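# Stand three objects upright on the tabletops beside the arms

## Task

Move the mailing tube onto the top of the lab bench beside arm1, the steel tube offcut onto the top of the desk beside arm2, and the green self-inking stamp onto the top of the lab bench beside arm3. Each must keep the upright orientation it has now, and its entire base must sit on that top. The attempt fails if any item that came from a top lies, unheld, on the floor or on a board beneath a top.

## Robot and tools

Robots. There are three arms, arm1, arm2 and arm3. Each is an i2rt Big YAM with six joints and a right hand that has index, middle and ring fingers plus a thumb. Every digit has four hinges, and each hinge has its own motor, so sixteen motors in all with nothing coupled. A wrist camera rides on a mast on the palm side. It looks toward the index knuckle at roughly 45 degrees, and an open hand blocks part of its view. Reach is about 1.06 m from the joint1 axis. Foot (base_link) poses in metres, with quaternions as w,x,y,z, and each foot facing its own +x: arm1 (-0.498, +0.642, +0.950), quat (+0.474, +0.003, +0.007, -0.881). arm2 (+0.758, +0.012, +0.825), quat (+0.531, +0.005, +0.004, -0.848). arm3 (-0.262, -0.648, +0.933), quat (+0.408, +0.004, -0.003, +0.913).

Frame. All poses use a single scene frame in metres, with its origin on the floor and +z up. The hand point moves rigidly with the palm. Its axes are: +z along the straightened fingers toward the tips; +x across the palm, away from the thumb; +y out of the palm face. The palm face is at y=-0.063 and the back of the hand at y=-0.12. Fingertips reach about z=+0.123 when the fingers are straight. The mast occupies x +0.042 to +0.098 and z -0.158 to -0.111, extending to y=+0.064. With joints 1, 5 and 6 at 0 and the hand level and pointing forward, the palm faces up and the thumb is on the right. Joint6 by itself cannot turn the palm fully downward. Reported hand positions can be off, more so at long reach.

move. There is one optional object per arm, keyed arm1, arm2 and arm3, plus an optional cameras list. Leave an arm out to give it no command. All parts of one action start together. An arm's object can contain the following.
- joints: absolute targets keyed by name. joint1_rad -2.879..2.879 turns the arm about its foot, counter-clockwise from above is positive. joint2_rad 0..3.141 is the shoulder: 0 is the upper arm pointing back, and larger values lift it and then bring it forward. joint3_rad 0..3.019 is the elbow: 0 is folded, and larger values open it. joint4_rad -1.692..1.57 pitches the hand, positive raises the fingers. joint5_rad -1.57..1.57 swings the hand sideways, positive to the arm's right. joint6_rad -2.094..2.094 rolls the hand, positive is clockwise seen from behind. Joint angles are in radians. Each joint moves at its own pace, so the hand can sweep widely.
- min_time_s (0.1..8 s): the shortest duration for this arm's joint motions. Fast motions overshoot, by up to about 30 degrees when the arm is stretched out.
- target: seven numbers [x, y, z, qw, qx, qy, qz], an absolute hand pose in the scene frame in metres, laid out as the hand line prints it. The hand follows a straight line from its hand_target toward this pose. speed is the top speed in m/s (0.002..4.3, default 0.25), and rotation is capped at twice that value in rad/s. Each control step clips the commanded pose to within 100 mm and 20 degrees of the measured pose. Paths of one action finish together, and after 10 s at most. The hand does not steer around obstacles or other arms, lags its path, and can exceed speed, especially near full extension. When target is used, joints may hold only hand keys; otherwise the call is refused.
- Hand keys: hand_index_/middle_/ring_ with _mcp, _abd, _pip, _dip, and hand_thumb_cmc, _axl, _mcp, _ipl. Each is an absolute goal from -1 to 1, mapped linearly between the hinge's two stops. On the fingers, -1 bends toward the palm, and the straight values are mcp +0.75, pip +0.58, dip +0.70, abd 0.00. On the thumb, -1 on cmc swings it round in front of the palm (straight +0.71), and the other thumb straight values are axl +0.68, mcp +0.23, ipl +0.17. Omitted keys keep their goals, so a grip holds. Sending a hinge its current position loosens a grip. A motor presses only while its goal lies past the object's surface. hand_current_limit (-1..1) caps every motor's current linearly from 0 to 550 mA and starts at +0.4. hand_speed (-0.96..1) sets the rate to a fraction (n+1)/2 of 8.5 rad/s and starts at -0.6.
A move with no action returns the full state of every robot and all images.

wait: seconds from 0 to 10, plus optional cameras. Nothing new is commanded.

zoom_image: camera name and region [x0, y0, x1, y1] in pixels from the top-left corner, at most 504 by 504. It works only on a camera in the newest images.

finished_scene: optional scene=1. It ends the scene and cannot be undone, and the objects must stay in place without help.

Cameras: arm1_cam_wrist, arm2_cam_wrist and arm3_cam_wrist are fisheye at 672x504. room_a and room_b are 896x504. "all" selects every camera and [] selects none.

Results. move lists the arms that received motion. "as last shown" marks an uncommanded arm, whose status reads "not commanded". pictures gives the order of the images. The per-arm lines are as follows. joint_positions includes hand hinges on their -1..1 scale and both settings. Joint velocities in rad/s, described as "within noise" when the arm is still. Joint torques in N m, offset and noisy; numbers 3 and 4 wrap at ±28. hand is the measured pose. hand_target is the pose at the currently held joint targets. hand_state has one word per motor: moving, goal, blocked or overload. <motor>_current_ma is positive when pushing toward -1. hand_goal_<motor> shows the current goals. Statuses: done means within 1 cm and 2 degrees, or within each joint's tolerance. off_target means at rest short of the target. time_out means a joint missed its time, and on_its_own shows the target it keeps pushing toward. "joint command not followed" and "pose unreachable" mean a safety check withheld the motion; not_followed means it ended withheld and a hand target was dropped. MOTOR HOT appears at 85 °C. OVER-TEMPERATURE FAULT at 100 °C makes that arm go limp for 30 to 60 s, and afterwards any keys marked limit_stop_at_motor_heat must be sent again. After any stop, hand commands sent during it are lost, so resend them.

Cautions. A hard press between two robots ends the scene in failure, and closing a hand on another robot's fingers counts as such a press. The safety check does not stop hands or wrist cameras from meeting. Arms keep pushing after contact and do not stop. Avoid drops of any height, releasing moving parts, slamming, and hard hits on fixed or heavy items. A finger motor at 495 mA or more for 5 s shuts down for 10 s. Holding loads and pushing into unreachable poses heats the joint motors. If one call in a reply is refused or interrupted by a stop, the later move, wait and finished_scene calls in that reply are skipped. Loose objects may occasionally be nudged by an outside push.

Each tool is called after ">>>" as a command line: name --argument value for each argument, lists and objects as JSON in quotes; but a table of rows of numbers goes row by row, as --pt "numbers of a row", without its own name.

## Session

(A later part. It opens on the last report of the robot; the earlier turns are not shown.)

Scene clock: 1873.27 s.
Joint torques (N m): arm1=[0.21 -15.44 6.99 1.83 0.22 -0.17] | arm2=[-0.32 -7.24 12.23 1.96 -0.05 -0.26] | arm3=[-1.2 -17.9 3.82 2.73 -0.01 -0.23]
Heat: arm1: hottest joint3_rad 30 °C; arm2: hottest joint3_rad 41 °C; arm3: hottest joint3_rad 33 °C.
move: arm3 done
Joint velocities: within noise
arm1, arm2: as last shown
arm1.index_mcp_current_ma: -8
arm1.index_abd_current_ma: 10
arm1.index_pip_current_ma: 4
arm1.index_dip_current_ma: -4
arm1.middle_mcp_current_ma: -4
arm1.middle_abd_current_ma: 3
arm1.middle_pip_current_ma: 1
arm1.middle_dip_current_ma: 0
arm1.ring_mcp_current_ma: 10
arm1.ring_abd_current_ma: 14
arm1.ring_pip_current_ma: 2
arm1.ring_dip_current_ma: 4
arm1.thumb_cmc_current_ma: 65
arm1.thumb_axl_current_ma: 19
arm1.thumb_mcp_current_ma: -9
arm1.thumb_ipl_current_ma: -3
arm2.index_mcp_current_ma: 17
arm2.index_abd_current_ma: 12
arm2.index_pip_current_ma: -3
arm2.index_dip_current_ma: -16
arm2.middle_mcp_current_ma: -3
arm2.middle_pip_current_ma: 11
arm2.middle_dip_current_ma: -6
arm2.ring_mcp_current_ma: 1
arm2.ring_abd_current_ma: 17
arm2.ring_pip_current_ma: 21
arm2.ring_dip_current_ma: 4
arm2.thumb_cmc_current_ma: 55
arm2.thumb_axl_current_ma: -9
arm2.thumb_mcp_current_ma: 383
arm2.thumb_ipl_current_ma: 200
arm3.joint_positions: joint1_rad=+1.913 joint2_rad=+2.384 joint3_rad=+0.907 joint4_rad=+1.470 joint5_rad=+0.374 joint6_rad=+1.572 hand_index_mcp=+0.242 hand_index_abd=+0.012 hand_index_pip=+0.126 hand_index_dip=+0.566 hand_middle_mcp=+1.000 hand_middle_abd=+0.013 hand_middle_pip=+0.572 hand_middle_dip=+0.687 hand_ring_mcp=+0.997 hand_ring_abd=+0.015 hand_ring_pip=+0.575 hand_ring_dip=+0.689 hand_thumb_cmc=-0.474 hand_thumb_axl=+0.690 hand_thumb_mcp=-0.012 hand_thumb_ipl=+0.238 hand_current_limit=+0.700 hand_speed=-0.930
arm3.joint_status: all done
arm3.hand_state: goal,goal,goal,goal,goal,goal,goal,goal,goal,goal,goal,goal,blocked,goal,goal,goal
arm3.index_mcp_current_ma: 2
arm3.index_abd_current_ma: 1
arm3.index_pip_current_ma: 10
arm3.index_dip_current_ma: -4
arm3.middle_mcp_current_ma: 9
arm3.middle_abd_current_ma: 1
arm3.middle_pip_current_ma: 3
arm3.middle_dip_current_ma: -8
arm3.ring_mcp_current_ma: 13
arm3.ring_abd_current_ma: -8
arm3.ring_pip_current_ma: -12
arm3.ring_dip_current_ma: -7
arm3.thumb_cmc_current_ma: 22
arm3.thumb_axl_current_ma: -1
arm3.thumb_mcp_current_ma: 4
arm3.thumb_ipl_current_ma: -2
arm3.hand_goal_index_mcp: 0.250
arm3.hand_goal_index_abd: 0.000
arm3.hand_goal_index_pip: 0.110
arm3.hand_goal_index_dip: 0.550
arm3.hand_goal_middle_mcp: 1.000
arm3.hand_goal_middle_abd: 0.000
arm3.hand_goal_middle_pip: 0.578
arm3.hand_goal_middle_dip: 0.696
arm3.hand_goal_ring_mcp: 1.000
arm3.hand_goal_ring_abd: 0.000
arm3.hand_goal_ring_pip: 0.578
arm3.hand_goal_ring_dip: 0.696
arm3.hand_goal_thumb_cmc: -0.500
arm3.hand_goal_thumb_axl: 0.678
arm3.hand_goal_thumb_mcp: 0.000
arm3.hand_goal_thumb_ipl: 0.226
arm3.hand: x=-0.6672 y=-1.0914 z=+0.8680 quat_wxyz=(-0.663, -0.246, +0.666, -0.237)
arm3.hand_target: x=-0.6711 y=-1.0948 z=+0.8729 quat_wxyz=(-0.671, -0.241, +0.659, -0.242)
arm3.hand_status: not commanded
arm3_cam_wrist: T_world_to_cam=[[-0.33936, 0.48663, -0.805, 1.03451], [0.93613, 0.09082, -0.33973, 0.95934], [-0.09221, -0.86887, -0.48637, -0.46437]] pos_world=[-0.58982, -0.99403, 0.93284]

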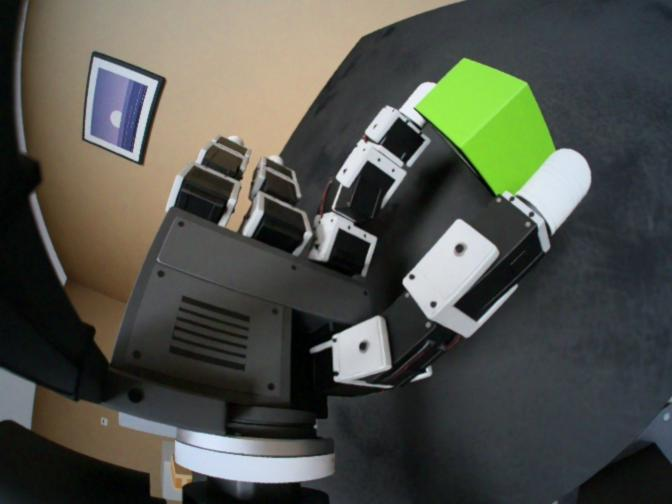

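>>> move --arm3 '{"joints": {"hand_speed": -0.7, "hand_index_mcp": 0.4, "hand_thumb_mcp": 0.15}}'

>>> move --arm3 '{"target": [-0.664, -1.088, 1.01, -0.673, -0.239, 0.656, -0.244], "speed": 0.15}' --cameras '["arm3_cam_wrist", "room_b", "room_a"]'

>>> zoom_image --camera "arm3_cam_wrist" --region '[430, 100, 670, 340]'

>>> zoom_image --camera "room_b" --region '[300, 290, 480, 390]'

Scene clock: 1877.43 s.
Joint torques (N m): arm1=[0.15 -15.44 6.99 1.81 0.22 -0.17] | arm2=[-0.15 -7.41 12.18 1.92 -0.04 -0.26] | arm3=[-1.14 -17.79 3.81 2.67 -0.01 -0.21]
Heat: arm1: hottest joint3_rad 30 °C; arm2: hottest joint3_rad 41 °C; arm3: hottest joint3_rad 33 °C.
move: arm3 done
Joint velocities: within noise
arm1, arm2: as last shown
arm1.index_mcp_current_ma: -14
arm1.index_pip_current_ma: -12
arm1.middle_mcp_current_ma: -18
arm1.middle_abd_current_ma: 30
arm1.middle_pip_current_ma: 4
arm1.ring_mcp_current_ma: 13
arm1.ring_abd_current_ma: 2
arm1.ring_pip_current_ma: 19
arm1.ring_dip_current_ma: 5
arm1.thumb_cmc_current_ma: 60
arm1.thumb_axl_current_ma: 15
arm1.thumb_mcp_current_ma: -11
arm1.thumb_ipl_current_ma: -10
arm2.index_mcp_current_ma: 14
arm2.index_abd_current_ma: 20
arm2.index_pip_current_ma: 4
arm2.index_dip_current_ma: -9
arm2.middle_mcp_current_ma: -15
arm2.middle_abd_current_ma: 6
arm2.middle_pip_current_ma: 4
arm2.middle_dip_current_ma: -9
arm2.ring_mcp_current_ma: 3
arm2.ring_abd_current_ma: 14
arm2.ring_pip_current_ma: 6
arm2.ring_dip_current_ma: 8
arm2.thumb_cmc_current_ma: 59
arm2.thumb_axl_current_ma: 1
arm2.thumb_mcp_current_ma: 375
arm2.thumb_ipl_current_ma: 196
arm3.joint_positions: joint1_rad=+1.913 joint2_rad=+2.384 joint3_rad=+0.907 joint4_rad=+1.470 joint5_rad=+0.374 joint6_rad=+1.572 hand_index_mcp=+0.400 hand_index_abd=+0.012 hand_index_pip=+0.126 hand_index_dip=+0.566 hand_middle_mcp=+1.000 hand_middle_abd=+0.013 hand_middle_pip=+0.572 hand_middle_dip=+0.687 hand_ring_mcp=+0.997 hand_ring_abd=+0.015 hand_ring_pip=+0.575 hand_ring_dip=+0.689 hand_thumb_cmc=-0.472 hand_thumb_axl=+0.690 hand_thumb_mcp=+0.143 hand_thumb_ipl=+0.237 hand_current_limit=+0.700 hand_speed=-0.700
arm3.joint_status: all done
arm3.hand_state: goal,goal,goal,goal,goal,goal,goal,goal,goal,goal,goal,goal,blocked,goal,goal,goal
arm3.index_mcp_current_ma: -9
arm3.index_abd_current_ma: 18
arm3.index_pip_current_ma: -12
arm3.index_dip_current_ma: -14
arm3.middle_mcp_current_ma: -13
arm3.middle_abd_current_ma: -8
arm3.middle_pip_current_ma: -11
arm3.middle_dip_current_ma: -12
arm3.ring_mcp_current_ma: 25
arm3.ring_abd_current_ma: 7
arm3.ring_pip_current_ma: -10
arm3.ring_dip_current_ma: 1
arm3.thumb_cmc_current_ma: 2
arm3.thumb_axl_current_ma: -9
arm3.thumb_mcp_current_ma: 3
arm3.thumb_ipl_current_ma: 4
arm3.hand_goal_index_mcp: 0.400
arm3.hand_goal_index_abd: 0.000
arm3.hand_goal_index_pip: 0.110
arm3.hand_goal_index_dip: 0.550
arm3.hand_goal_middle_mcp: 1.000
arm3.hand_goal_middle_abd: 0.000
arm3.hand_goal_middle_pip: 0.578
arm3.hand_goal_middle_dip: 0.696
arm3.hand_goal_ring_mcp: 1.000
arm3.hand_goal_ring_abd: 0.000
arm3.hand_goal_ring_pip: 0.578
arm3.hand_goal_ring_dip: 0.696
arm3.hand_goal_thumb_cmc: -0.500
arm3.hand_goal_thumb_axl: 0.678
arm3.hand_goal_thumb_mcp: 0.150
arm3.hand_goal_thumb_ipl: 0.226
arm3.hand: x=-0.6672 y=-1.0914 z=+0.8680 quat_wxyz=(-0.663, -0.246, +0.666, -0.237)
arm3.hand_target: x=-0.6711 y=-1.0948 z=+0.8729 quat_wxyz=(-0.671, -0.241, +0.659, -0.242)
arm3.hand_status: not commanded
pictures: none

Scene clock: 1879.03 s.
Joint torques (N m): arm1=[0.21 -15.44 6.99 1.84 0.22 -0.17] | arm2=[-0.38 -7.06 12.21 1.98 -0.07 -0.25] | arm3=[-0.79 -17.73 4.27 1.66 0.13 -0.24]
Heat: arm1: hottest joint3_rad 30 °C; arm2: hottest joint3_rad 41 °C; arm3: hottest joint3_rad 33 °C.
move: arm3 done
Joint velocities: within noise
arm1: as last shown
arm1.index_abd_current_ma: 20
arm1.index_pip_current_ma: -2
arm1.index_dip_current_ma: -15
arm1.middle_mcp_current_ma: -3
arm1.middle_abd_current_ma: 17
arm1.middle_dip_current_ma: 9
arm1.ring_mcp_current_ma: 0
arm1.ring_abd_current_ma: 3
arm1.ring_pip_current_ma: 14
arm1.ring_dip_current_ma: 7
arm1.thumb_cmc_current_ma: 78
arm1.thumb_axl_current_ma: 9
arm1.thumb_mcp_current_ma: -5
arm2.joint_positions: joint1_rad=-0.899 joint2_rad=+1.072 joint3_rad=+0.534 joint4_rad=+0.489 joint5_rad=+0.051 joint6_rad=+1.564 hand_index_mcp=+0.623 hand_index_abd=+0.013 hand_index_pip=-0.848 hand_index_dip=+0.691 hand_middle_mcp=+0.896 hand_middle_abd=+0.007 hand_middle_pip=-0.951 hand_middle_dip=-0.508 hand_ring_mcp=+0.758 hand_ring_abd=+0.008 hand_ring_pip=-0.947 hand_ring_dip=-0.498 hand_thumb_cmc=-0.393 hand_thumb_axl=+0.682 hand_thumb_mcp=-0.247 hand_thumb_ipl=-0.362 hand_current_limit=+0.400 hand_speed=-0.600
arm2.joint_status: not commanded
arm2.hand_state: goal,goal,goal,goal,overload,goal,goal,goal,goal,goal,goal,goal,blocked,goal,blocked,blocked
arm2.index_mcp_current_ma: 13
arm2.index_abd_current_ma: 3
arm2.index_pip_current_ma: 6
arm2.index_dip_current_ma: -16
arm2.middle_mcp_current_ma: -2
arm2.middle_abd_current_ma: 2
arm2.middle_pip_current_ma: 1
arm2.middle_dip_current_ma: -12
arm2.ring_mcp_current_ma: 3
arm2.ring_abd_current_ma: 6
arm2.ring_pip_current_ma: 6
arm2.ring_dip_current_ma: 17
arm2.thumb_cmc_current_ma: 53
arm2.thumb_axl_current_ma: -5
arm2.thumb_mcp_current_ma: 382
arm2.thumb_ipl_current_ma: 197
arm2.hand_goal_index_mcp: 0.620
arm2.hand_goal_index_abd: 0.000
arm2.hand_goal_index_pip: -0.850
arm2.hand_goal_index_dip: 0.696
arm2.hand_goal_middle_mcp: 0.754
arm2.hand_goal_middle_abd: 0.000
arm2.hand_goal_middle_pip: -0.950
arm2.hand_goal_middle_dip: -0.500
arm2.hand_goal_ring_mcp: 0.754
arm2.hand_goal_ring_abd: 0.000
arm2.hand_goal_ring_pip: -0.950
arm2.hand_goal_ring_dip: -0.500
arm2.hand_goal_thumb_cmc: -0.430
arm2.hand_goal_thumb_axl: 0.678
arm2.hand_goal_thumb_mcp: -0.500
arm2.hand_goal_thumb_ipl: -0.450
arm2.hand: x=+0.2769 y=-0.0015 z=+1.0885 quat_wxyz=(+0.685, +0.068, -0.723, +0.051)
arm2.hand_target: x=+0.2674 y=-0.0034 z=+1.1157 quat_wxyz=(+0.701, +0.068, -0.708, +0.052)
arm2.hand_status: not commanded
arm3.joint_positions: joint1_rad=+1.913 joint2_rad=+1.995 joint3_rad=+0.787 joint4_rad=+1.236 joint5_rad=+0.374 joint6_rad=+1.572 hand_index_mcp=+0.400 hand_index_abd=+0.012 hand_index_pip=+0.126 hand_index_dip=+0.566 hand_middle_mcp=+1.000 hand_middle_abd=+0.013 hand_middle_pip=+0.572 hand_middle_dip=+0.687 hand_ring_mcp=+0.997 hand_ring_abd=+0.015 hand_ring_pip=+0.575 hand_ring_dip=+0.689 hand_thumb_cmc=-0.469 hand_thumb_axl=+0.690 hand_thumb_mcp=+0.143 hand_thumb_ipl=+0.237 hand_current_limit=+0.700 hand_speed=-0.700
arm3.joint_status: not commanded
arm3.hand_state: goal,goal,goal,goal,goal,goal,goal,goal,goal,goal,goal,goal,blocked,goal,goal,goal
arm3.index_mcp_current_ma: -16
arm3.index_abd_current_ma: 6
arm3.index_pip_current_ma: 5
arm3.index_dip_current_ma: -3
arm3.middle_mcp_current_ma: -9
arm3.middle_abd_current_ma: -9
arm3.middle_pip_current_ma: -15
arm3.middle_dip_current_ma: -24
arm3.ring_mcp_current_ma: 21
arm3.ring_abd_current_ma: 5
arm3.ring_pip_current_ma: 7
arm3.ring_dip_current_ma: -14
arm3.thumb_cmc_current_ma: -7
arm3.thumb_axl_current_ma: -3
arm3.thumb_mcp_current_ma: 12
arm3.thumb_ipl_current_ma: 2
arm3.hand_goal_index_mcp: 0.400
arm3.hand_goal_index_abd: 0.000
arm3.hand_goal_index_pip: 0.110
arm3.hand_goal_index_dip: 0.550
arm3.hand_goal_middle_mcp: 1.000
arm3.hand_goal_middle_abd: 0.000
arm3.hand_goal_middle_pip: 0.578
arm3.hand_goal_middle_dip: 0.696
arm3.hand_goal_ring_mcp: 1.000
arm3.hand_goal_ring_abd: 0.000
arm3.hand_goal_ring_pip: 0.578
arm3.hand_goal_ring_dip: 0.696
arm3.hand_goal_thumb_cmc: -0.500
arm3.hand_goal_thumb_axl: 0.678
arm3.hand_goal_thumb_mcp: 0.150
arm3.hand_goal_thumb_ipl: 0.226
arm3.hand: x=-0.6649 y=-1.0896 z=+1.0050 quat_wxyz=(-0.672, -0.238, +0.656, -0.245)
arm3.hand_target: x=-0.6641 y=-1.0880 z=+1.0100 quat_wxyz=(-0.673, -0.239, +0.656, -0.244)
arm3.hand_status: done (0.005 m and 0.2 deg from the pose sent, 0.142 m and 2.0 deg at the start)
pictures: arm3_cam_wrist, room_a, room_b
arm3_cam_wrist: T_world_to_cam=[[-0.35319, 0.46132, -0.81391, 1.11679], [0.93019, 0.08021, -0.35819, 1.00662], [-0.09996, -0.8836, -0.45744, -0.44622]] pos_world=[-0.58651, -0.99021, 1.06541]

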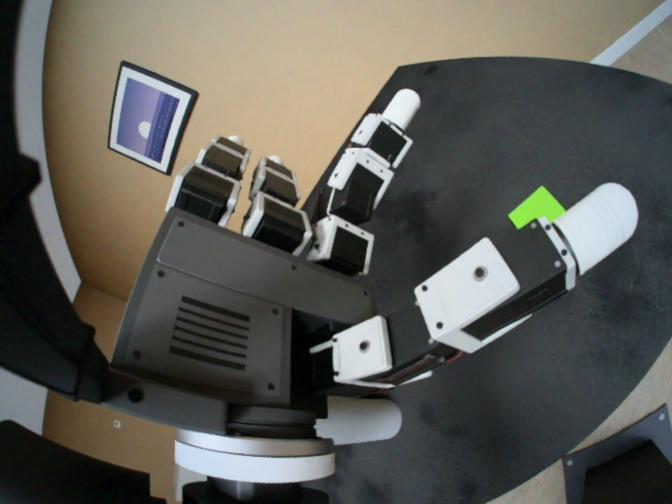

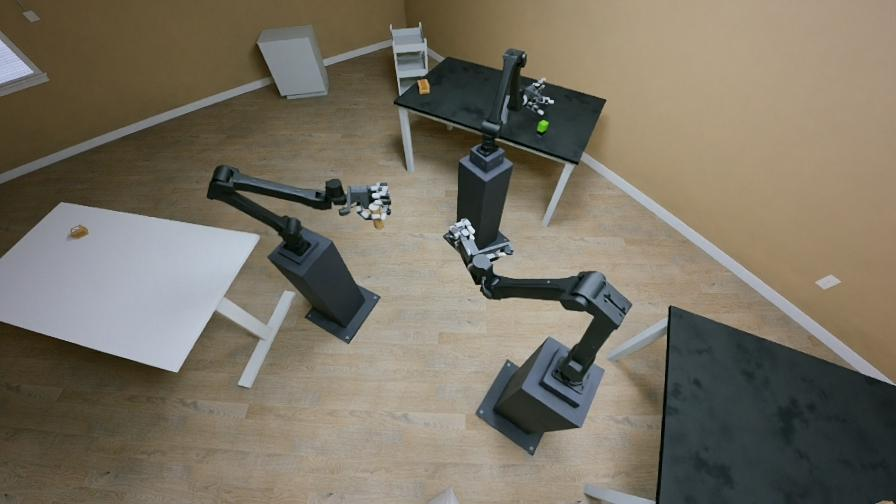

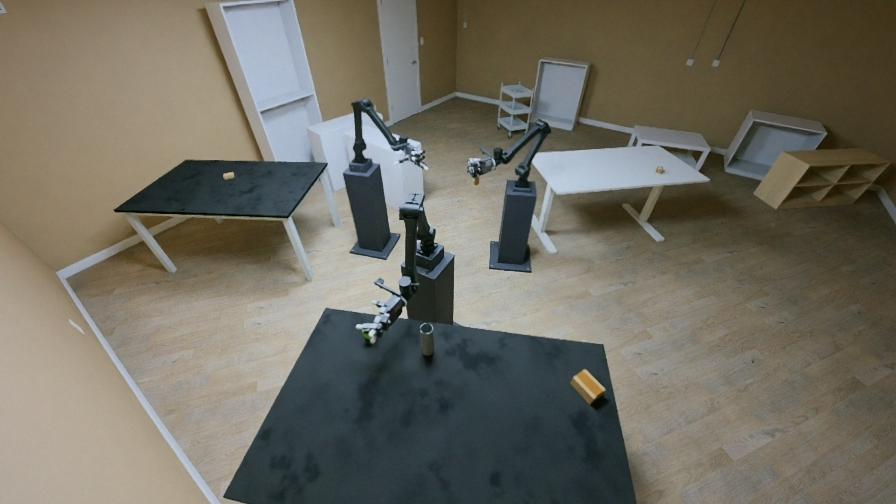

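Scaled by 2.100 from the camera's image (finer frame: 960x720).

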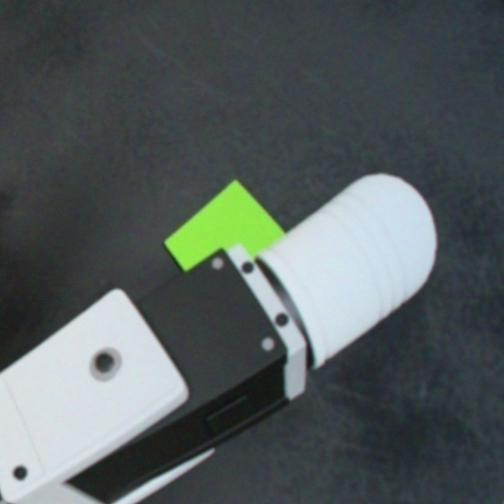

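Scaled by 2.800 from the camera's image (finer frame: 1280x720).

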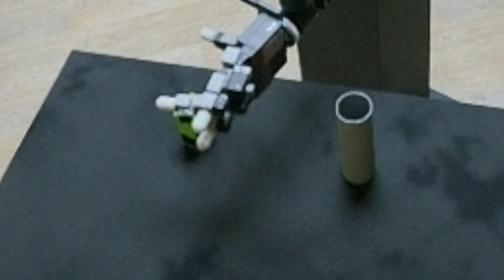

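>>> move --arm1 '{"joints": {"joint1_rad": 1.75, "hand_middle_pip": 0.578, "hand_middle_dip": 0.696, "hand_ring_pip": 0.578, "hand_ring_dip": 0.696, "hand_index_mcp": 0.32, "hand_index_pip": 0.12, "hand_index_dip": 0.54, "hand_thumb_cmc": -0.5, "hand_thumb_mcp": 0.1, "hand_thumb_ipl": 0.24}, "min_time_s": 3}' --arm2 '{"target": [0.141, 0.374, 1.11, 0.685, 0.155, -0.69, 0.17], "speed": 0.15}' --cameras '["arm1_cam_wrist", "room_a", "room_b"]'

Scene clock: 1930.23 s.
Joint torques (N m): arm1=[0.09 -15.44 7.04 1.84 0.19 -0.18] | arm2=[-0.5 -16.67 11.69 1.35 -0.12 -0.1] | arm3=[-0.73 -17.67 4.3 1.69 0.14 -0.23]
Heat: arm1: hottest joint3_rad 30 °C; arm2: hottest joint3_rad 41 °C; arm3: hottest joint3_rad 33 °C.
move: arm1 off_target; arm2 off_target
Joint velocities: within noise
arm1.joint_positions: joint1_rad=+1.746 joint2_rad=+1.705 joint3_rad=+0.847 joint4_rad=+0.865 joint5_rad=+0.517 joint6_rad=+1.574 hand_index_mcp=+0.329 hand_index_abd=+0.009 hand_index_pip=+0.127 hand_index_dip=+0.548 hand_middle_mcp=+1.000 hand_middle_abd=+0.011 hand_middle_pip=+0.571 hand_middle_dip=+0.689 hand_ring_mcp=+1.000 hand_ring_abd=+0.010 hand_ring_pip=+0.571 hand_ring_dip=+0.688 hand_thumb_cmc=-0.465 hand_thumb_axl=+0.693 hand_thumb_mcp=+0.104 hand_thumb_ipl=+0.231 hand_current_limit=+0.400 hand_speed=-0.600
arm1.joint_status: hand_thumb_cmc off_target (ended at -0.465, target -0.500); the others done
arm1.hand_state: goal,goal,goal,goal,goal,goal,goal,goal,goal,goal,goal,goal,blocked,goal,goal,goal
arm1.index_mcp_current_ma: 9
arm1.index_abd_current_ma: 13
arm1.index_pip_current_ma: 13
arm1.index_dip_current_ma: 6
arm1.middle_mcp_current_ma: -7
arm1.middle_abd_current_ma: 7
arm1.middle_pip_current_ma: -8
arm1.middle_dip_current_ma: -14
arm1.ring_mcp_current_ma: 6
arm1.ring_abd_current_ma: 11
arm1.ring_pip_current_ma: -12
arm1.ring_dip_current_ma: -5
arm1.thumb_cmc_current_ma: 26
arm1.thumb_axl_current_ma: 24
arm1.thumb_mcp_current_ma: 9
arm1.thumb_ipl_current_ma: -18
arm1.hand_goal_index_mcp: 0.320
arm1.hand_goal_index_abd: 0.000
arm1.hand_goal_index_pip: 0.120
arm1.hand_goal_index_dip: 0.540
arm1.hand_goal_middle_mcp: 1.000
arm1.hand_goal_middle_abd: 0.000
arm1.hand_goal_middle_pip: 0.578
arm1.hand_goal_middle_dip: 0.696
arm1.hand_goal_ring_mcp: 1.000
arm1.hand_goal_ring_abd: 0.000
arm1.hand_goal_ring_pip: 0.578
arm1.hand_goal_ring_dip: 0.696
arm1.hand_goal_thumb_cmc: -0.500
arm1.hand_goal_thumb_axl: 0.678
arm1.hand_goal_thumb_mcp: 0.100
arm1.hand_goal_thumb_ipl: 0.240
arm1.hand: x=-0.0360 y=+0.2647 z=+1.1290 quat_wxyz=(+0.310, +0.633, -0.321, +0.633)
arm1.hand_target: x=-0.0359 y=+0.2667 z=+1.1421 quat_wxyz=(+0.311, +0.628, -0.319, +0.638)
arm1.hand_status: not commanded
arm2.joint_positions: joint1_rad=-1.832 joint2_rad=+1.733 joint3_rad=+1.178 joint4_rad=+0.536 joint5_rad=-1.178 joint6_rad=+1.606 hand_index_mcp=+0.619 hand_index_abd=+0.013 hand_index_pip=-0.848 hand_index_dip=+0.694 hand_middle_mcp=+0.896 hand_middle_abd=+0.007 hand_middle_pip=-0.947 hand_middle_dip=-0.508 hand_ring_mcp=+0.757 hand_ring_abd=+0.008 hand_ring_pip=-0.947 hand_ring_dip=-0.500 hand_thumb_cmc=-0.393 hand_thumb_axl=+0.682 hand_thumb_mcp=-0.247 hand_thumb_ipl=-0.362 hand_current_limit=+0.400 hand_speed=-0.600
arm2.joint_status: not commanded
arm2.hand_state: goal,goal,goal,goal,overload,goal,goal,goal,goal,goal,goal,goal,blocked,goal,blocked,blocked
arm2.index_mcp_current_ma: -1
arm2.index_abd_current_ma: 4
arm2.index_pip_current_ma: 8
arm2.index_dip_current_ma: -9
arm2.middle_mcp_current_ma: -15
arm2.middle_abd_current_ma: 9
arm2.middle_pip_current_ma: 21
arm2.middle_dip_current_ma: -15
arm2.ring_mcp_current_ma: 6
arm2.ring_abd_current_ma: 10
arm2.ring_pip_current_ma: 18
arm2.ring_dip_current_ma: 2
arm2.thumb_cmc_current_ma: 58
arm2.thumb_axl_current_ma: -13
arm2.thumb_mcp_current_ma: 369
arm2.thumb_ipl_current_ma: 192
arm2.hand_goal_index_mcp: 0.620
arm2.hand_goal_index_abd: 0.000
arm2.hand_goal_index_pip: -0.850
arm2.hand_goal_index_dip: 0.696
arm2.hand_goal_middle_mcp: 0.754
arm2.hand_goal_middle_abd: 0.000
arm2.hand_goal_middle_pip: -0.950
arm2.hand_goal_middle_dip: -0.500
arm2.hand_goal_ring_mcp: 0.754
arm2.hand_goal_ring_abd: 0.000
arm2.hand_goal_ring_pip: -0.950
arm2.hand_goal_ring_dip: -0.500
arm2.hand_goal_thumb_cmc: -0.430
arm2.hand_goal_thumb_axl: 0.678
arm2.hand_goal_thumb_mcp: -0.500
arm2.hand_goal_thumb_ipl: -0.450
arm2.hand: x=+0.1490 y=+0.3651 z=+1.0884 quat_wxyz=(+0.679, +0.149, -0.697, +0.177)
arm2.hand_target: x=+0.1421 y=+0.3734 z=+1.1100 quat_wxyz=(+0.686, +0.155, -0.691, +0.170)
arm2.hand_status: off_target (0.025 m and 1.5 deg from the pose sent, 0.400 m and 17.3 deg at the start)
arm3: as last shown
arm3.index_mcp_current_ma: 4
arm3.index_abd_current_ma: 19
arm3.index_pip_current_ma: 2
arm3.index_dip_current_ma: -5
arm3.middle_mcp_current_ma: 13
arm3.middle_abd_current_ma: -7
arm3.middle_pip_current_ma: 1
arm3.middle_dip_current_ma: -7
arm3.ring_mcp_current_ma: 11
arm3.ring_abd_current_ma: 7
arm3.ring_pip_current_ma: -15
arm3.ring_dip_current_ma: 0
arm3.thumb_cmc_current_ma: 5
arm3.thumb_axl_current_ma: 10
arm3.thumb_mcp_current_ma: 16
arm3.thumb_ipl_current_ma: 12
arm1_cam_wrist: T_world_to_cam=[[-0.48581, -0.33577, -0.807, 1.01539], [-0.04743, 0.93204, -0.35924, 0.09818], [0.87277, -0.13625, -0.46872, 0.71419]] pos_world=[-0.12538, 0.34673, 1.18944]

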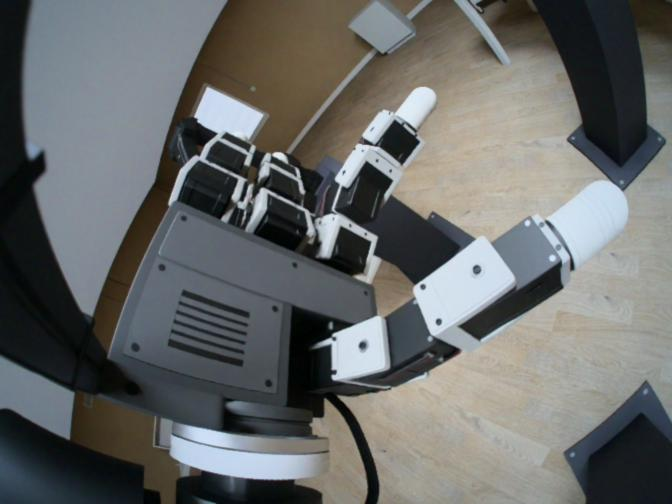

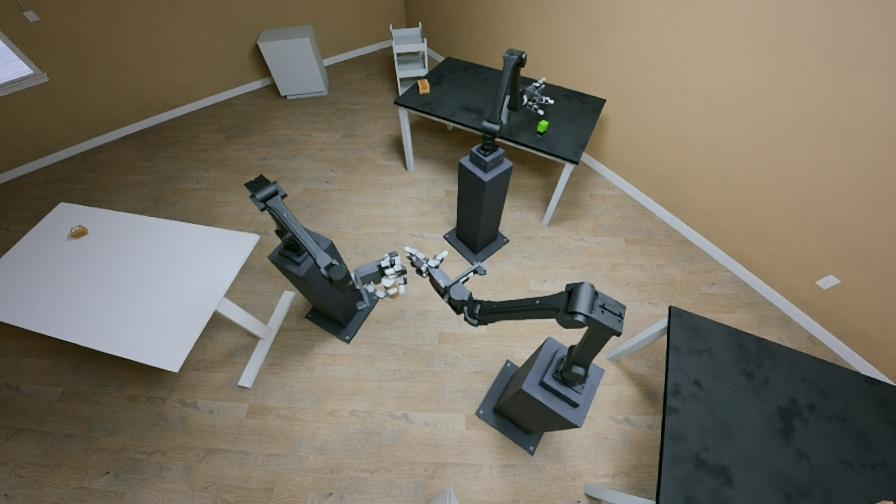

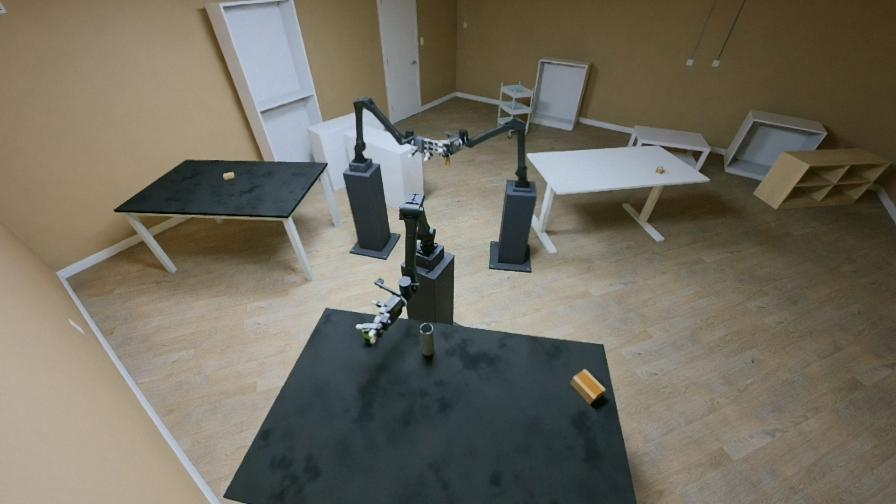

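>>> move --arm1 '{"target": [-0.16, 0.36, 1.2, 0.311, 0.628, -0.319, 0.638], "speed": 0.2}' --cameras '["room_a"]'

Scene clock: 1941.97 s.
Joint torques (N m): arm1=[0.21 -5.66 8.46 1.73 0.19 -0.21] | arm2=[-0.44 -17.08 11.71 1.35 -0.13 -0.09] | arm3=[-0.97 -17.79 4.29 1.66 0.14 -0.22]
Heat: arm1: hottest joint3_rad 30 °C; arm2: hottest joint3_rad 41 °C; arm3: hottest joint3_rad 33 °C.
move: arm1 done
Joint velocities: within noise
arm1.joint_positions: joint1_rad=+1.865 joint2_rad=+1.169 joint3_rad=+0.507 joint4_rad=+0.688 joint5_rad=+0.637 joint6_rad=+1.574 hand_index_mcp=+0.328 hand_index_abd=+0.009 hand_index_pip=+0.125 hand_index_dip=+0.544 hand_middle_mcp=+0.999 hand_middle_abd=+0.011 hand_middle_pip=+0.572 hand_middle_dip=+0.689 hand_ring_mcp=+0.998 hand_ring_abd=+0.010 hand_ring_pip=+0.571 hand_ring_dip=+0.688 hand_thumb_cmc=-0.465 hand_thumb_axl=+0.693 hand_thumb_mcp=+0.109 hand_thumb_ipl=+0.235 hand_current_limit=+0.400 hand_speed=-0.600
arm1.joint_status: not commanded
arm1.hand_state: goal,goal,goal,goal,goal,goal,goal,goal,goal,goal,goal,goal,blocked,goal,goal,goal
arm1.index_mcp_current_ma: -5
arm1.index_abd_current_ma: 11
arm1.index_pip_current_ma: 10
arm1.index_dip_current_ma: -9
arm1.middle_mcp_current_ma: -17
arm1.middle_abd_current_ma: 4
arm1.middle_pip_current_ma: -14
arm1.middle_dip_current_ma: 0
arm1.ring_mcp_current_ma: -1
arm1.ring_abd_current_ma: 20
arm1.ring_pip_current_ma: -3
arm1.ring_dip_current_ma: 0
arm1.thumb_cmc_current_ma: 36
arm1.thumb_axl_current_ma: 27
arm1.thumb_mcp_current_ma: 18
arm1.thumb_ipl_current_ma: -22
arm1.hand_goal_index_mcp: 0.320
arm1.hand_goal_index_abd: 0.000
arm1.hand_goal_index_pip: 0.120
arm1.hand_goal_index_dip: 0.540
arm1.hand_goal_middle_mcp: 1.000
arm1.hand_goal_middle_abd: 0.000
arm1.hand_goal_middle_pip: 0.578
arm1.hand_goal_middle_dip: 0.696
arm1.hand_goal_ring_mcp: 1.000
arm1.hand_goal_ring_abd: 0.000
arm1.hand_goal_ring_pip: 0.578
arm1.hand_goal_ring_dip: 0.696
arm1.hand_goal_thumb_cmc: -0.500
arm1.hand_goal_thumb_axl: 0.678
arm1.hand_goal_thumb_mcp: 0.100
arm1.hand_goal_thumb_ipl: 0.240
arm1.hand: x=-0.1624 y=+0.3588 z=+1.1968 quat_wxyz=(+0.309, +0.626, -0.323, +0.639)
arm1.hand_target: x=-0.1600 y=+0.3600 z=+1.2000 quat_wxyz=(+0.311, +0.628, -0.319, +0.638)
arm1.hand_status: done (0.004 m and 0.6 deg from the pose sent, 0.172 m and 0.9 deg at the start)
arm2, arm3: as last shown
arm2.index_mcp_current_ma: 3
arm2.index_abd_current_ma: 8
arm2.index_pip_current_ma: 5
arm2.index_dip_current_ma: 8
arm2.middle_mcp_current_ma: 4
arm2.middle_abd_current_ma: 11
arm2.middle_pip_current_ma: 11
arm2.middle_dip_current_ma: -10
arm2.ring_abd_current_ma: 12
arm2.ring_pip_current_ma: 13
arm2.ring_dip_current_ma: 11
arm2.thumb_cmc_current_ma: 60
arm2.thumb_axl_current_ma: 5
arm2.thumb_mcp_current_ma: 371
arm2.thumb_ipl_current_ma: 190
arm3.index_mcp_current_ma: -1
arm3.index_abd_current_ma: 8
arm3.index_pip_current_ma: 6
arm3.index_dip_current_ma: -14
arm3.middle_mcp_current_ma: -11
arm3.middle_abd_current_ma: -12
arm3.middle_pip_current_ma: -20
arm3.middle_dip_current_ma: -10
arm3.ring_mcp_current_ma: 21
arm3.ring_abd_current_ma: -12
arm3.ring_dip_current_ma: -12
arm3.thumb_cmc_current_ma: 19
arm3.thumb_axl_current_ma: -4
arm3.thumb_mcp_current_ma: 6
arm3.thumb_ipl_current_ma: 11

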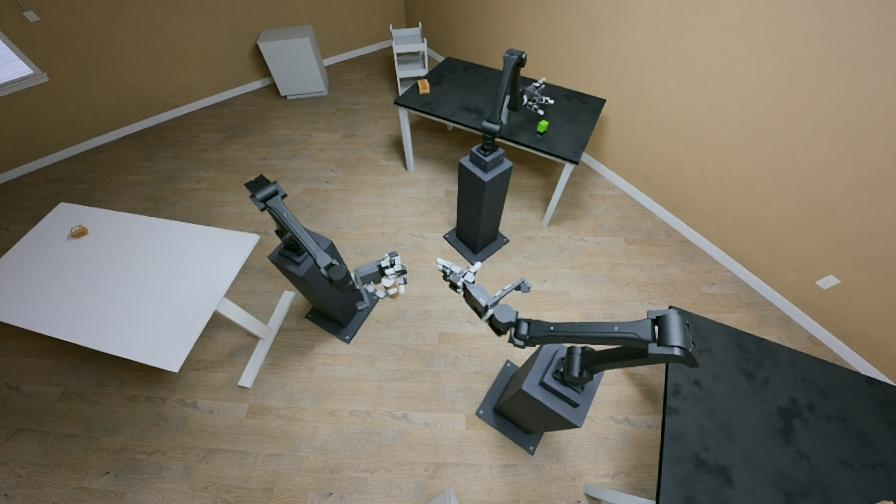

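>>> move --arm1 '{"joints": {"joint1_rad": 2.45}, "min_time_s": 2.5}'

>>> move --arm2 '{"target": [0.145, 0.37, 1.11, 0.688, -0.163, -0.688, -0.163], "speed": 0.2}' --cameras '["arm1_cam_wrist", "room_a", "arm2_cam_wrist"]'

Scene clock: 1947.23 s.
Joint torques (N m): arm1=[-0.09 -5.6 8.5 1.74 0.13 -0.22] | arm2=[-0.5 -16.85 11.66 1.4 -0.12 -0.08] | arm3=[-0.79 -17.67 4.29 1.7 0.14 -0.22]
Heat: arm1: hottest joint3_rad 30 °C; arm2: hottest joint3_rad 41 °C; arm3: hottest joint3_rad 33 °C.
move: arm1 done
Joint velocities: within noise
arm1.joint_positions: joint1_rad=+2.447 joint2_rad=+1.169 joint3_rad=+0.507 joint4_rad=+0.688 joint5_rad=+0.638 joint6_rad=+1.574 hand_index_mcp=+0.322 hand_index_abd=+0.009 hand_index_pip=+0.126 hand_index_dip=+0.544 hand_middle_mcp=+0.996 hand_middle_abd=+0.011 hand_middle_pip=+0.577 hand_middle_dip=+0.690 hand_ring_mcp=+0.995 hand_ring_abd=+0.010 hand_ring_pip=+0.576 hand_ring_dip=+0.688 hand_thumb_cmc=-0.465 hand_thumb_axl=+0.693 hand_thumb_mcp=+0.109 hand_thumb_ipl=+0.235 hand_current_limit=+0.400 hand_speed=-0.600
arm1.joint_status: all done
arm1.hand_state: goal,goal,goal,goal,goal,goal,goal,goal,goal,goal,goal,goal,blocked,goal,goal,goal
arm1.index_mcp_current_ma: -2
arm1.index_abd_current_ma: 20
arm1.index_pip_current_ma: 21
arm1.index_dip_current_ma: -4
arm1.middle_mcp_current_ma: -14
arm1.middle_abd_current_ma: 22
arm1.middle_pip_current_ma: -14
arm1.middle_dip_current_ma: -8
arm1.ring_mcp_current_ma: 12
arm1.ring_abd_current_ma: 5
arm1.ring_pip_current_ma: -6
arm1.ring_dip_current_ma: -4
arm1.thumb_cmc_current_ma: 41
arm1.thumb_axl_current_ma: 17
arm1.thumb_mcp_current_ma: 20
arm1.thumb_ipl_current_ma: -11
arm1.hand_goal_index_mcp: 0.320
arm1.hand_goal_index_abd: 0.000
arm1.hand_goal_index_pip: 0.120
arm1.hand_goal_index_dip: 0.540
arm1.hand_goal_middle_mcp: 1.000
arm1.hand_goal_middle_abd: 0.000
arm1.hand_goal_middle_pip: 0.578
arm1.hand_goal_middle_dip: 0.696
arm1.hand_goal_ring_mcp: 1.000
arm1.hand_goal_ring_abd: 0.000
arm1.hand_goal_ring_pip: 0.578
arm1.hand_goal_ring_dip: 0.696
arm1.hand_goal_thumb_cmc: -0.500
arm1.hand_goal_thumb_axl: 0.678
arm1.hand_goal_thumb_mcp: 0.100
arm1.hand_goal_thumb_ipl: 0.240
arm1.hand: x=-0.0642 y=+0.5892 z=+1.2001 quat_wxyz=(+0.111, +0.690, -0.132, +0.703)
arm1.hand_target: x=-0.0629 y=+0.5902 z=+1.2033 quat_wxyz=(+0.114, +0.690, -0.128, +0.703)
arm1.hand_status: not commanded
arm2, arm3: as last shown
arm2.index_mcp_current_ma: 16
arm2.index_abd_current_ma: 12
arm2.index_pip_current_ma: 3
arm2.index_dip_current_ma: -6
arm2.middle_mcp_current_ma: -7
arm2.middle_abd_current_ma: 9
arm2.middle_pip_current_ma: 18
arm2.middle_dip_current_ma: 0
arm2.ring_mcp_current_ma: 3
arm2.ring_abd_current_ma: 14
arm2.ring_pip_current_ma: -2
arm2.ring_dip_current_ma: 1
arm2.thumb_cmc_current_ma: 51
arm2.thumb_mcp_current_ma: 380
arm3.index_mcp_current_ma: -9
arm3.index_abd_current_ma: -6
arm3.index_pip_current_ma: -2
arm3.index_dip_current_ma: -4
arm3.middle_mcp_current_ma: -3
arm3.middle_abd_current_ma: -8
arm3.middle_pip_current_ma: 3
arm3.middle_dip_current_ma: -13
arm3.ring_mcp_current_ma: 4
arm3.ring_abd_current_ma: -6
arm3.ring_pip_current_ma: -13
arm3.ring_dip_current_ma: -2
arm3.thumb_cmc_current_ma: 30
arm3.thumb_axl_current_ma: 5
arm3.thumb_mcp_current_ma: 12
arm3.thumb_ipl_current_ma: 2
pictures: none

Scene clock: 1950.27 s.
Joint torques (N m): arm1=[-0.09 -5.66 8.5 1.74 0.13 -0.22] | arm2=[0.44 -16.21 12.3 1.94 0.09 -0.4] | arm3=[-0.67 -17.79 4.31 1.69 0.14 -0.23]
Heat: arm1: hottest joint3_rad 30 °C; arm2: hottest joint3_rad 41 °C; arm3: hottest joint3_rad 33 °C.
move: arm2 off_target
Joint velocities: within noise
arm1, arm3: as last shown
arm1.index_mcp_current_ma: -6
arm1.index_abd_current_ma: 12
arm1.index_pip_current_ma: 16
arm1.index_dip_current_ma: 1
arm1.middle_mcp_current_ma: -13
arm1.middle_abd_current_ma: 8
arm1.middle_pip_current_ma: -4
arm1.ring_mcp_current_ma: 1
arm1.ring_abd_current_ma: 4
arm1.ring_pip_current_ma: 10
arm1.ring_dip_current_ma: 9
arm1.thumb_cmc_current_ma: 29
arm1.thumb_axl_current_ma: 26
arm1.thumb_ipl_current_ma: -17
arm2.joint_positions: joint1_rad=-1.524 joint2_rad=+1.673 joint3_rad=+1.102 joint4_rad=+0.532 joint5_rad=+0.067 joint6_rad=+1.601 hand_index_mcp=+0.624 hand_index_abd=+0.013 hand_index_pip=-0.848 hand_index_dip=+0.694 hand_middle_mcp=+0.896 hand_middle_abd=+0.007 hand_middle_pip=-0.947 hand_middle_dip=-0.508 hand_ring_mcp=+0.758 hand_ring_abd=+0.008 hand_ring_pip=-0.947 hand_ring_dip=-0.500 hand_thumb_cmc=-0.393 hand_thumb_axl=+0.682 hand_thumb_mcp=-0.247 hand_thumb_ipl=-0.362 hand_current_limit=+0.400 hand_speed=-0.600
arm2.joint_status: not commanded
arm2.hand_state: goal,goal,goal,goal,overload,goal,goal,goal,goal,goal,goal,goal,blocked,goal,blocked,blocked
arm2.index_mcp_current_ma: 10
arm2.index_abd_current_ma: 5
arm2.index_pip_current_ma: -2
arm2.index_dip_current_ma: -8
arm2.middle_mcp_current_ma: -11
arm2.middle_abd_current_ma: 7
arm2.middle_pip_current_ma: 16
arm2.middle_dip_current_ma: -7
arm2.ring_mcp_current_ma: 0
arm2.ring_abd_current_ma: 10
arm2.ring_pip_current_ma: 3
arm2.ring_dip_current_ma: 9
arm2.thumb_cmc_current_ma: 57
arm2.thumb_axl_current_ma: -5
arm2.thumb_mcp_current_ma: 386
arm2.thumb_ipl_current_ma: 190
arm2.hand_goal_index_mcp: 0.620
arm2.hand_goal_index_abd: 0.000
arm2.hand_goal_index_pip: -0.850
arm2.hand_goal_index_dip: 0.696
arm2.hand_goal_middle_mcp: 0.754
arm2.hand_goal_middle_abd: 0.000
arm2.hand_goal_middle_pip: -0.950
arm2.hand_goal_middle_dip: -0.500
arm2.hand_goal_ring_mcp: 0.754
arm2.hand_goal_ring_abd: 0.000
arm2.hand_goal_ring_pip: -0.950
arm2.hand_goal_ring_dip: -0.500
arm2.hand_goal_thumb_cmc: -0.430
arm2.hand_goal_thumb_axl: 0.678
arm2.hand_goal_thumb_mcp: -0.500
arm2.hand_goal_thumb_ipl: -0.450
arm2.hand: x=+0.1603 y=+0.3694 z=+1.0853 quat_wxyz=(+0.675, -0.174, -0.699, -0.157)
arm2.hand_target: x=+0.1465 y=+0.3692 z=+1.1102 quat_wxyz=(+0.688, -0.163, -0.688, -0.163)
arm2.hand_status: off_target (0.029 m and 2.4 deg from the pose sent, 0.022 m and 53.4 deg at the start)
arm3.index_mcp_current_ma: 0
arm3.index_abd_current_ma: 0
arm3.index_pip_current_ma: 3
arm3.index_dip_current_ma: -15
arm3.middle_mcp_current_ma: -12
arm3.middle_abd_current_ma: -11
arm3.middle_pip_current_ma: -4
arm3.middle_dip_current_ma: -18
arm3.ring_mcp_current_ma: -3
arm3.ring_abd_current_ma: -11
arm3.ring_pip_current_ma: -6
arm3.ring_dip_current_ma: 3
arm3.thumb_cmc_current_ma: 3
arm3.thumb_axl_current_ma: -5
arm3.thumb_mcp_current_ma: 22
arm3.thumb_ipl_current_ma: 4
pictures: arm1_cam_wrist, arm2_cam_wrist, room_a
arm1_cam_wrist: T_world_to_cam=[[-0.20085, -0.53948, -0.81769, 1.31913], [-0.54147, 0.75674, -0.36626, -0.10013], [0.81638, 0.36919, -0.4441, 0.48539]] pos_world=[-0.18553, 0.60821, 1.25754]
arm2_cam_wrist: T_world_to_cam=[[0.25568, 0.52958, -0.80881, 0.68234], [0.48639, -0.79349, -0.36579, 0.55273], [-0.8355, -0.29987, -0.46046, 0.86849]] pos_world=[0.28231, 0.33767, 1.15397]

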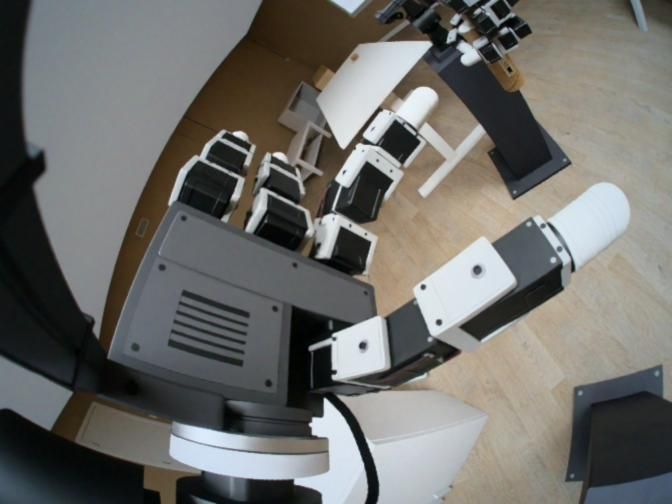

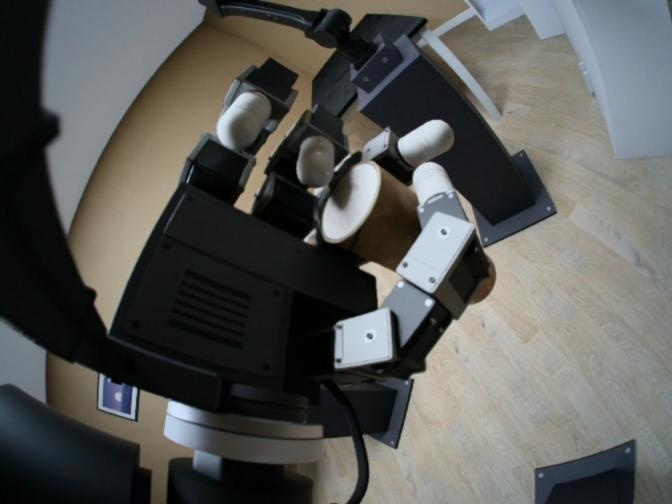

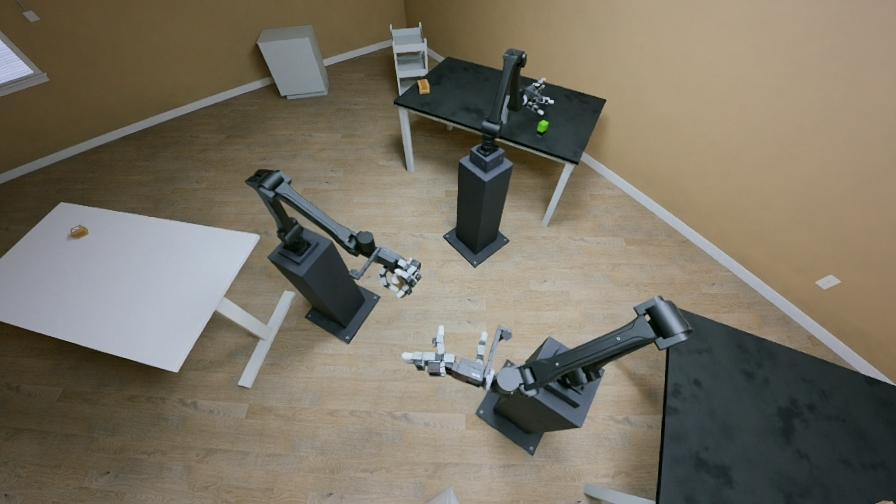

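>>> zoom_image --camera "arm1_cam_wrist" --region '[420, 0, 560, 140]'

>>> zoom_image --camera "arm2_cam_wrist" --region '[290, 100, 530, 340]'

Scaled by 3.600 from the camera's image (finer frame: 960x720).

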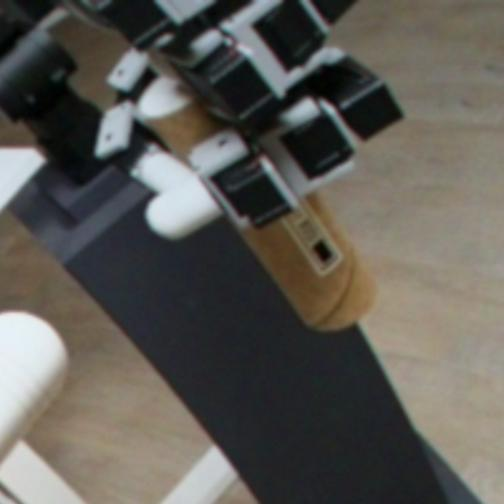

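Scaled by 2.100 from the camera's image (finer frame: 960x720).

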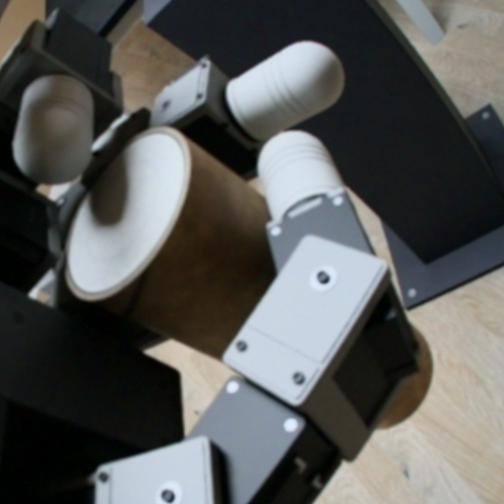

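>>> move --arm1 '{"target": [0.245, 0.46, 1.05, 0.1655, 0.6875, -0.1655, 0.6875], "speed": 0.2}' --cameras '["arm1_cam_wrist", "arm2_cam_wrist", "room_a"]'

Scene clock: 1984.20 s.
Joint torques (N m): arm1=[-0.26 -20.84 9.91 2.03 0.02 -0.24] | arm2=[0.38 -16.15 12.33 1.91 0.05 -0.39] | arm3=[-0.73 -17.61 4.29 1.69 0.14 -0.23]
Heat: arm1: hottest joint3_rad 31 °C; arm2: hottest joint3_rad 40 °C; arm3: hottest joint3_rad 33 °C.
move: arm1 off_target
Joint velocities: within noise
arm1.joint_positions: joint1_rad=+2.117 joint2_rad=+2.176 joint3_rad=+1.313 joint4_rad=+0.836 joint5_rad=+0.435 joint6_rad=+1.566 hand_index_mcp=+0.328 hand_index_abd=+0.009 hand_index_pip=+0.127 hand_index_dip=+0.548 hand_middle_mcp=+0.999 hand_middle_abd=+0.011 hand_middle_pip=+0.573 hand_middle_dip=+0.699 hand_ring_mcp=+0.999 hand_ring_abd=+0.010 hand_ring_pip=+0.573 hand_ring_dip=+0.692 hand_thumb_cmc=-0.465 hand_thumb_axl=+0.693 hand_thumb_mcp=+0.104 hand_thumb_ipl=+0.231 hand_current_limit=+0.400 hand_speed=-0.600
arm1.joint_status: not commanded
arm1.hand_state: goal,goal,goal,goal,goal,goal,goal,goal,goal,goal,goal,goal,blocked,goal,goal,goal
arm1.index_mcp_current_ma: -10
arm1.index_abd_current_ma: 14
arm1.index_pip_current_ma: 17
arm1.index_dip_current_ma: -7
arm1.middle_mcp_current_ma: -2
arm1.middle_abd_current_ma: 14
arm1.middle_pip_current_ma: 3
arm1.middle_dip_current_ma: -11
arm1.ring_mcp_current_ma: 14
arm1.ring_abd_current_ma: 12
arm1.ring_pip_current_ma: -2
arm1.ring_dip_current_ma: 0
arm1.thumb_cmc_current_ma: 41
arm1.thumb_axl_current_ma: 22
arm1.thumb_mcp_current_ma: 1
arm1.thumb_ipl_current_ma: -22
arm1.hand_goal_index_mcp: 0.320
arm1.hand_goal_index_abd: 0.000
arm1.hand_goal_index_pip: 0.120
arm1.hand_goal_index_dip: 0.540
arm1.hand_goal_middle_mcp: 1.000
arm1.hand_goal_middle_abd: 0.000
arm1.hand_goal_middle_pip: 0.578
arm1.hand_goal_middle_dip: 0.696
arm1.hand_goal_ring_mcp: 1.000
arm1.hand_goal_ring_abd: 0.000
arm1.hand_goal_ring_pip: 0.578
arm1.hand_goal_ring_dip: 0.696
arm1.hand_goal_thumb_cmc: -0.500
arm1.hand_goal_thumb_axl: 0.678
arm1.hand_goal_thumb_mcp: 0.100
arm1.hand_goal_thumb_ipl: 0.240
arm1.hand: x=+0.2322 y=+0.4627 z=+1.0310 quat_wxyz=(+0.164, +0.699, -0.167, +0.676)
arm1.hand_target: x=+0.2440 y=+0.4602 z=+1.0504 quat_wxyz=(+0.166, +0.687, -0.166, +0.688)
arm1.hand_status: off_target (0.023 m and 1.9 deg from the pose sent, 0.367 m and 7.6 deg at the start)
arm2, arm3: as last shown
arm2.index_mcp_current_ma: 14
arm2.index_abd_current_ma: 8
arm2.index_pip_current_ma: -4
arm2.index_dip_current_ma: -6
arm2.middle_mcp_current_ma: -12
arm2.middle_abd_current_ma: 8
arm2.middle_pip_current_ma: 7
arm2.middle_dip_current_ma: -15
arm2.ring_mcp_current_ma: 6
arm2.ring_abd_current_ma: 16
arm2.ring_pip_current_ma: 10
arm2.ring_dip_current_ma: 5
arm2.thumb_cmc_current_ma: 49
arm2.thumb_axl_current_ma: 3
arm2.thumb_mcp_current_ma: 380
arm2.thumb_ipl_current_ma: 198
arm3.index_mcp_current_ma: 18
arm3.index_abd_current_ma: 22
arm3.index_pip_current_ma: 6
arm3.index_dip_current_ma: 1
arm3.middle_mcp_current_ma: -8
arm3.middle_abd_current_ma: -1
arm3.middle_pip_current_ma: -7
arm3.middle_dip_current_ma: -2
arm3.ring_mcp_current_ma: 9
arm3.ring_abd_current_ma: 3
arm3.ring_dip_current_ma: -2
arm3.thumb_cmc_current_ma: 14
arm3.thumb_axl_current_ma: 10
arm3.thumb_mcp_current_ma: 6
arm3.thumb_ipl_current_ma: 7
arm1_cam_wrist: T_world_to_cam=[[-0.31397, -0.51836, -0.79544, 1.1657], [-0.46282, 0.81509, -0.34848, 0.03054], [0.82899, 0.25873, -0.49581, 0.31653]] pos_world=[0.11773, 0.49746, 1.09484]
arm2_cam_wrist: T_world_to_cam=[[0.25568, 0.52958, -0.80881, 0.68234], [0.48639, -0.79349, -0.36579, 0.55273], [-0.8355, -0.29987, -0.46046, 0.86849]] pos_world=[0.28231, 0.33767, 1.15397]

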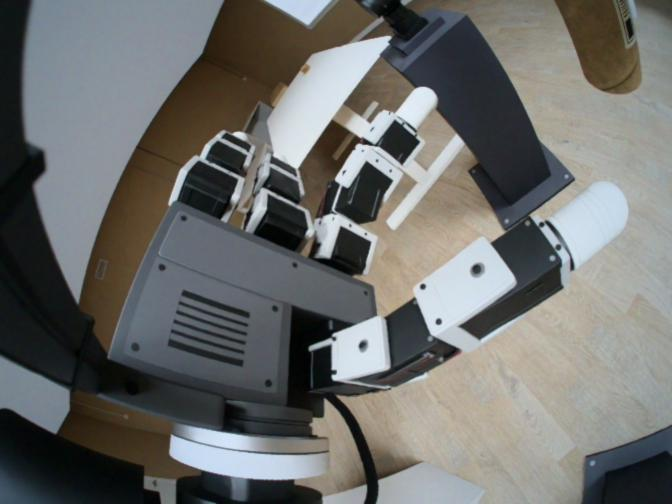

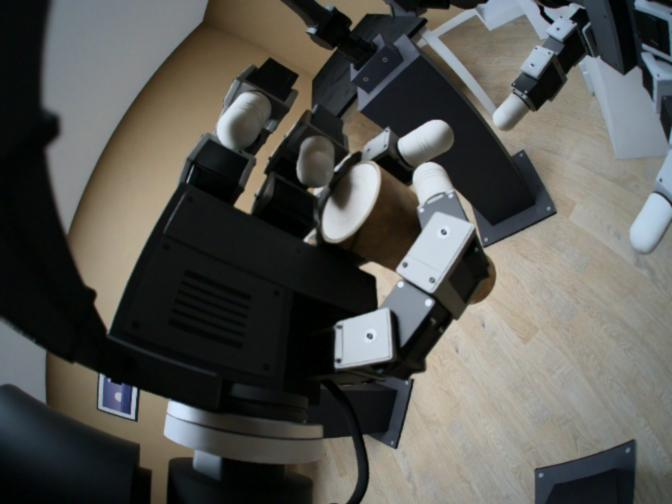

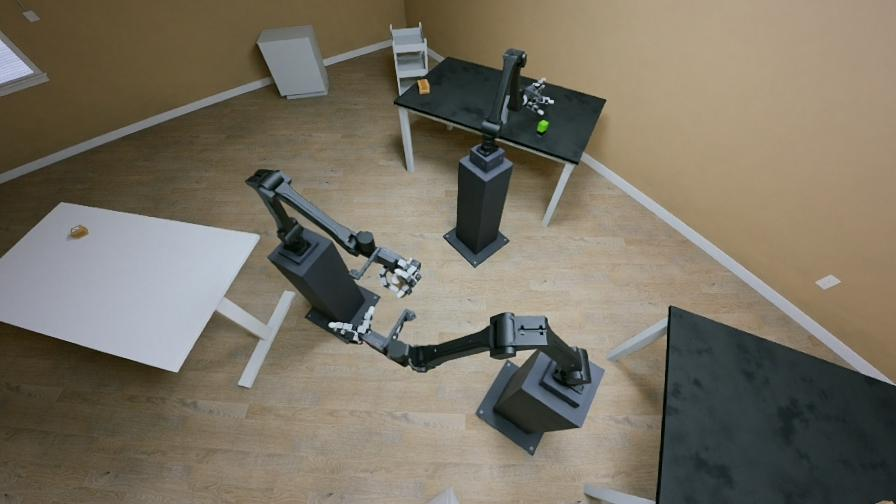

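>>> zoom_image --camera "arm1_cam_wrist" --region '[530, 0, 672, 142]'

Scaled by 3.549 from the camera's image (finer frame: 960x720).

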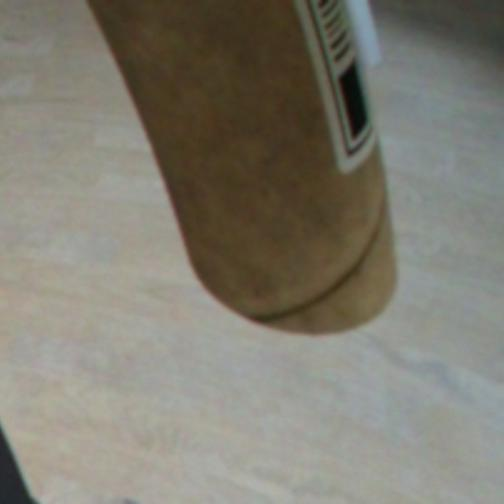

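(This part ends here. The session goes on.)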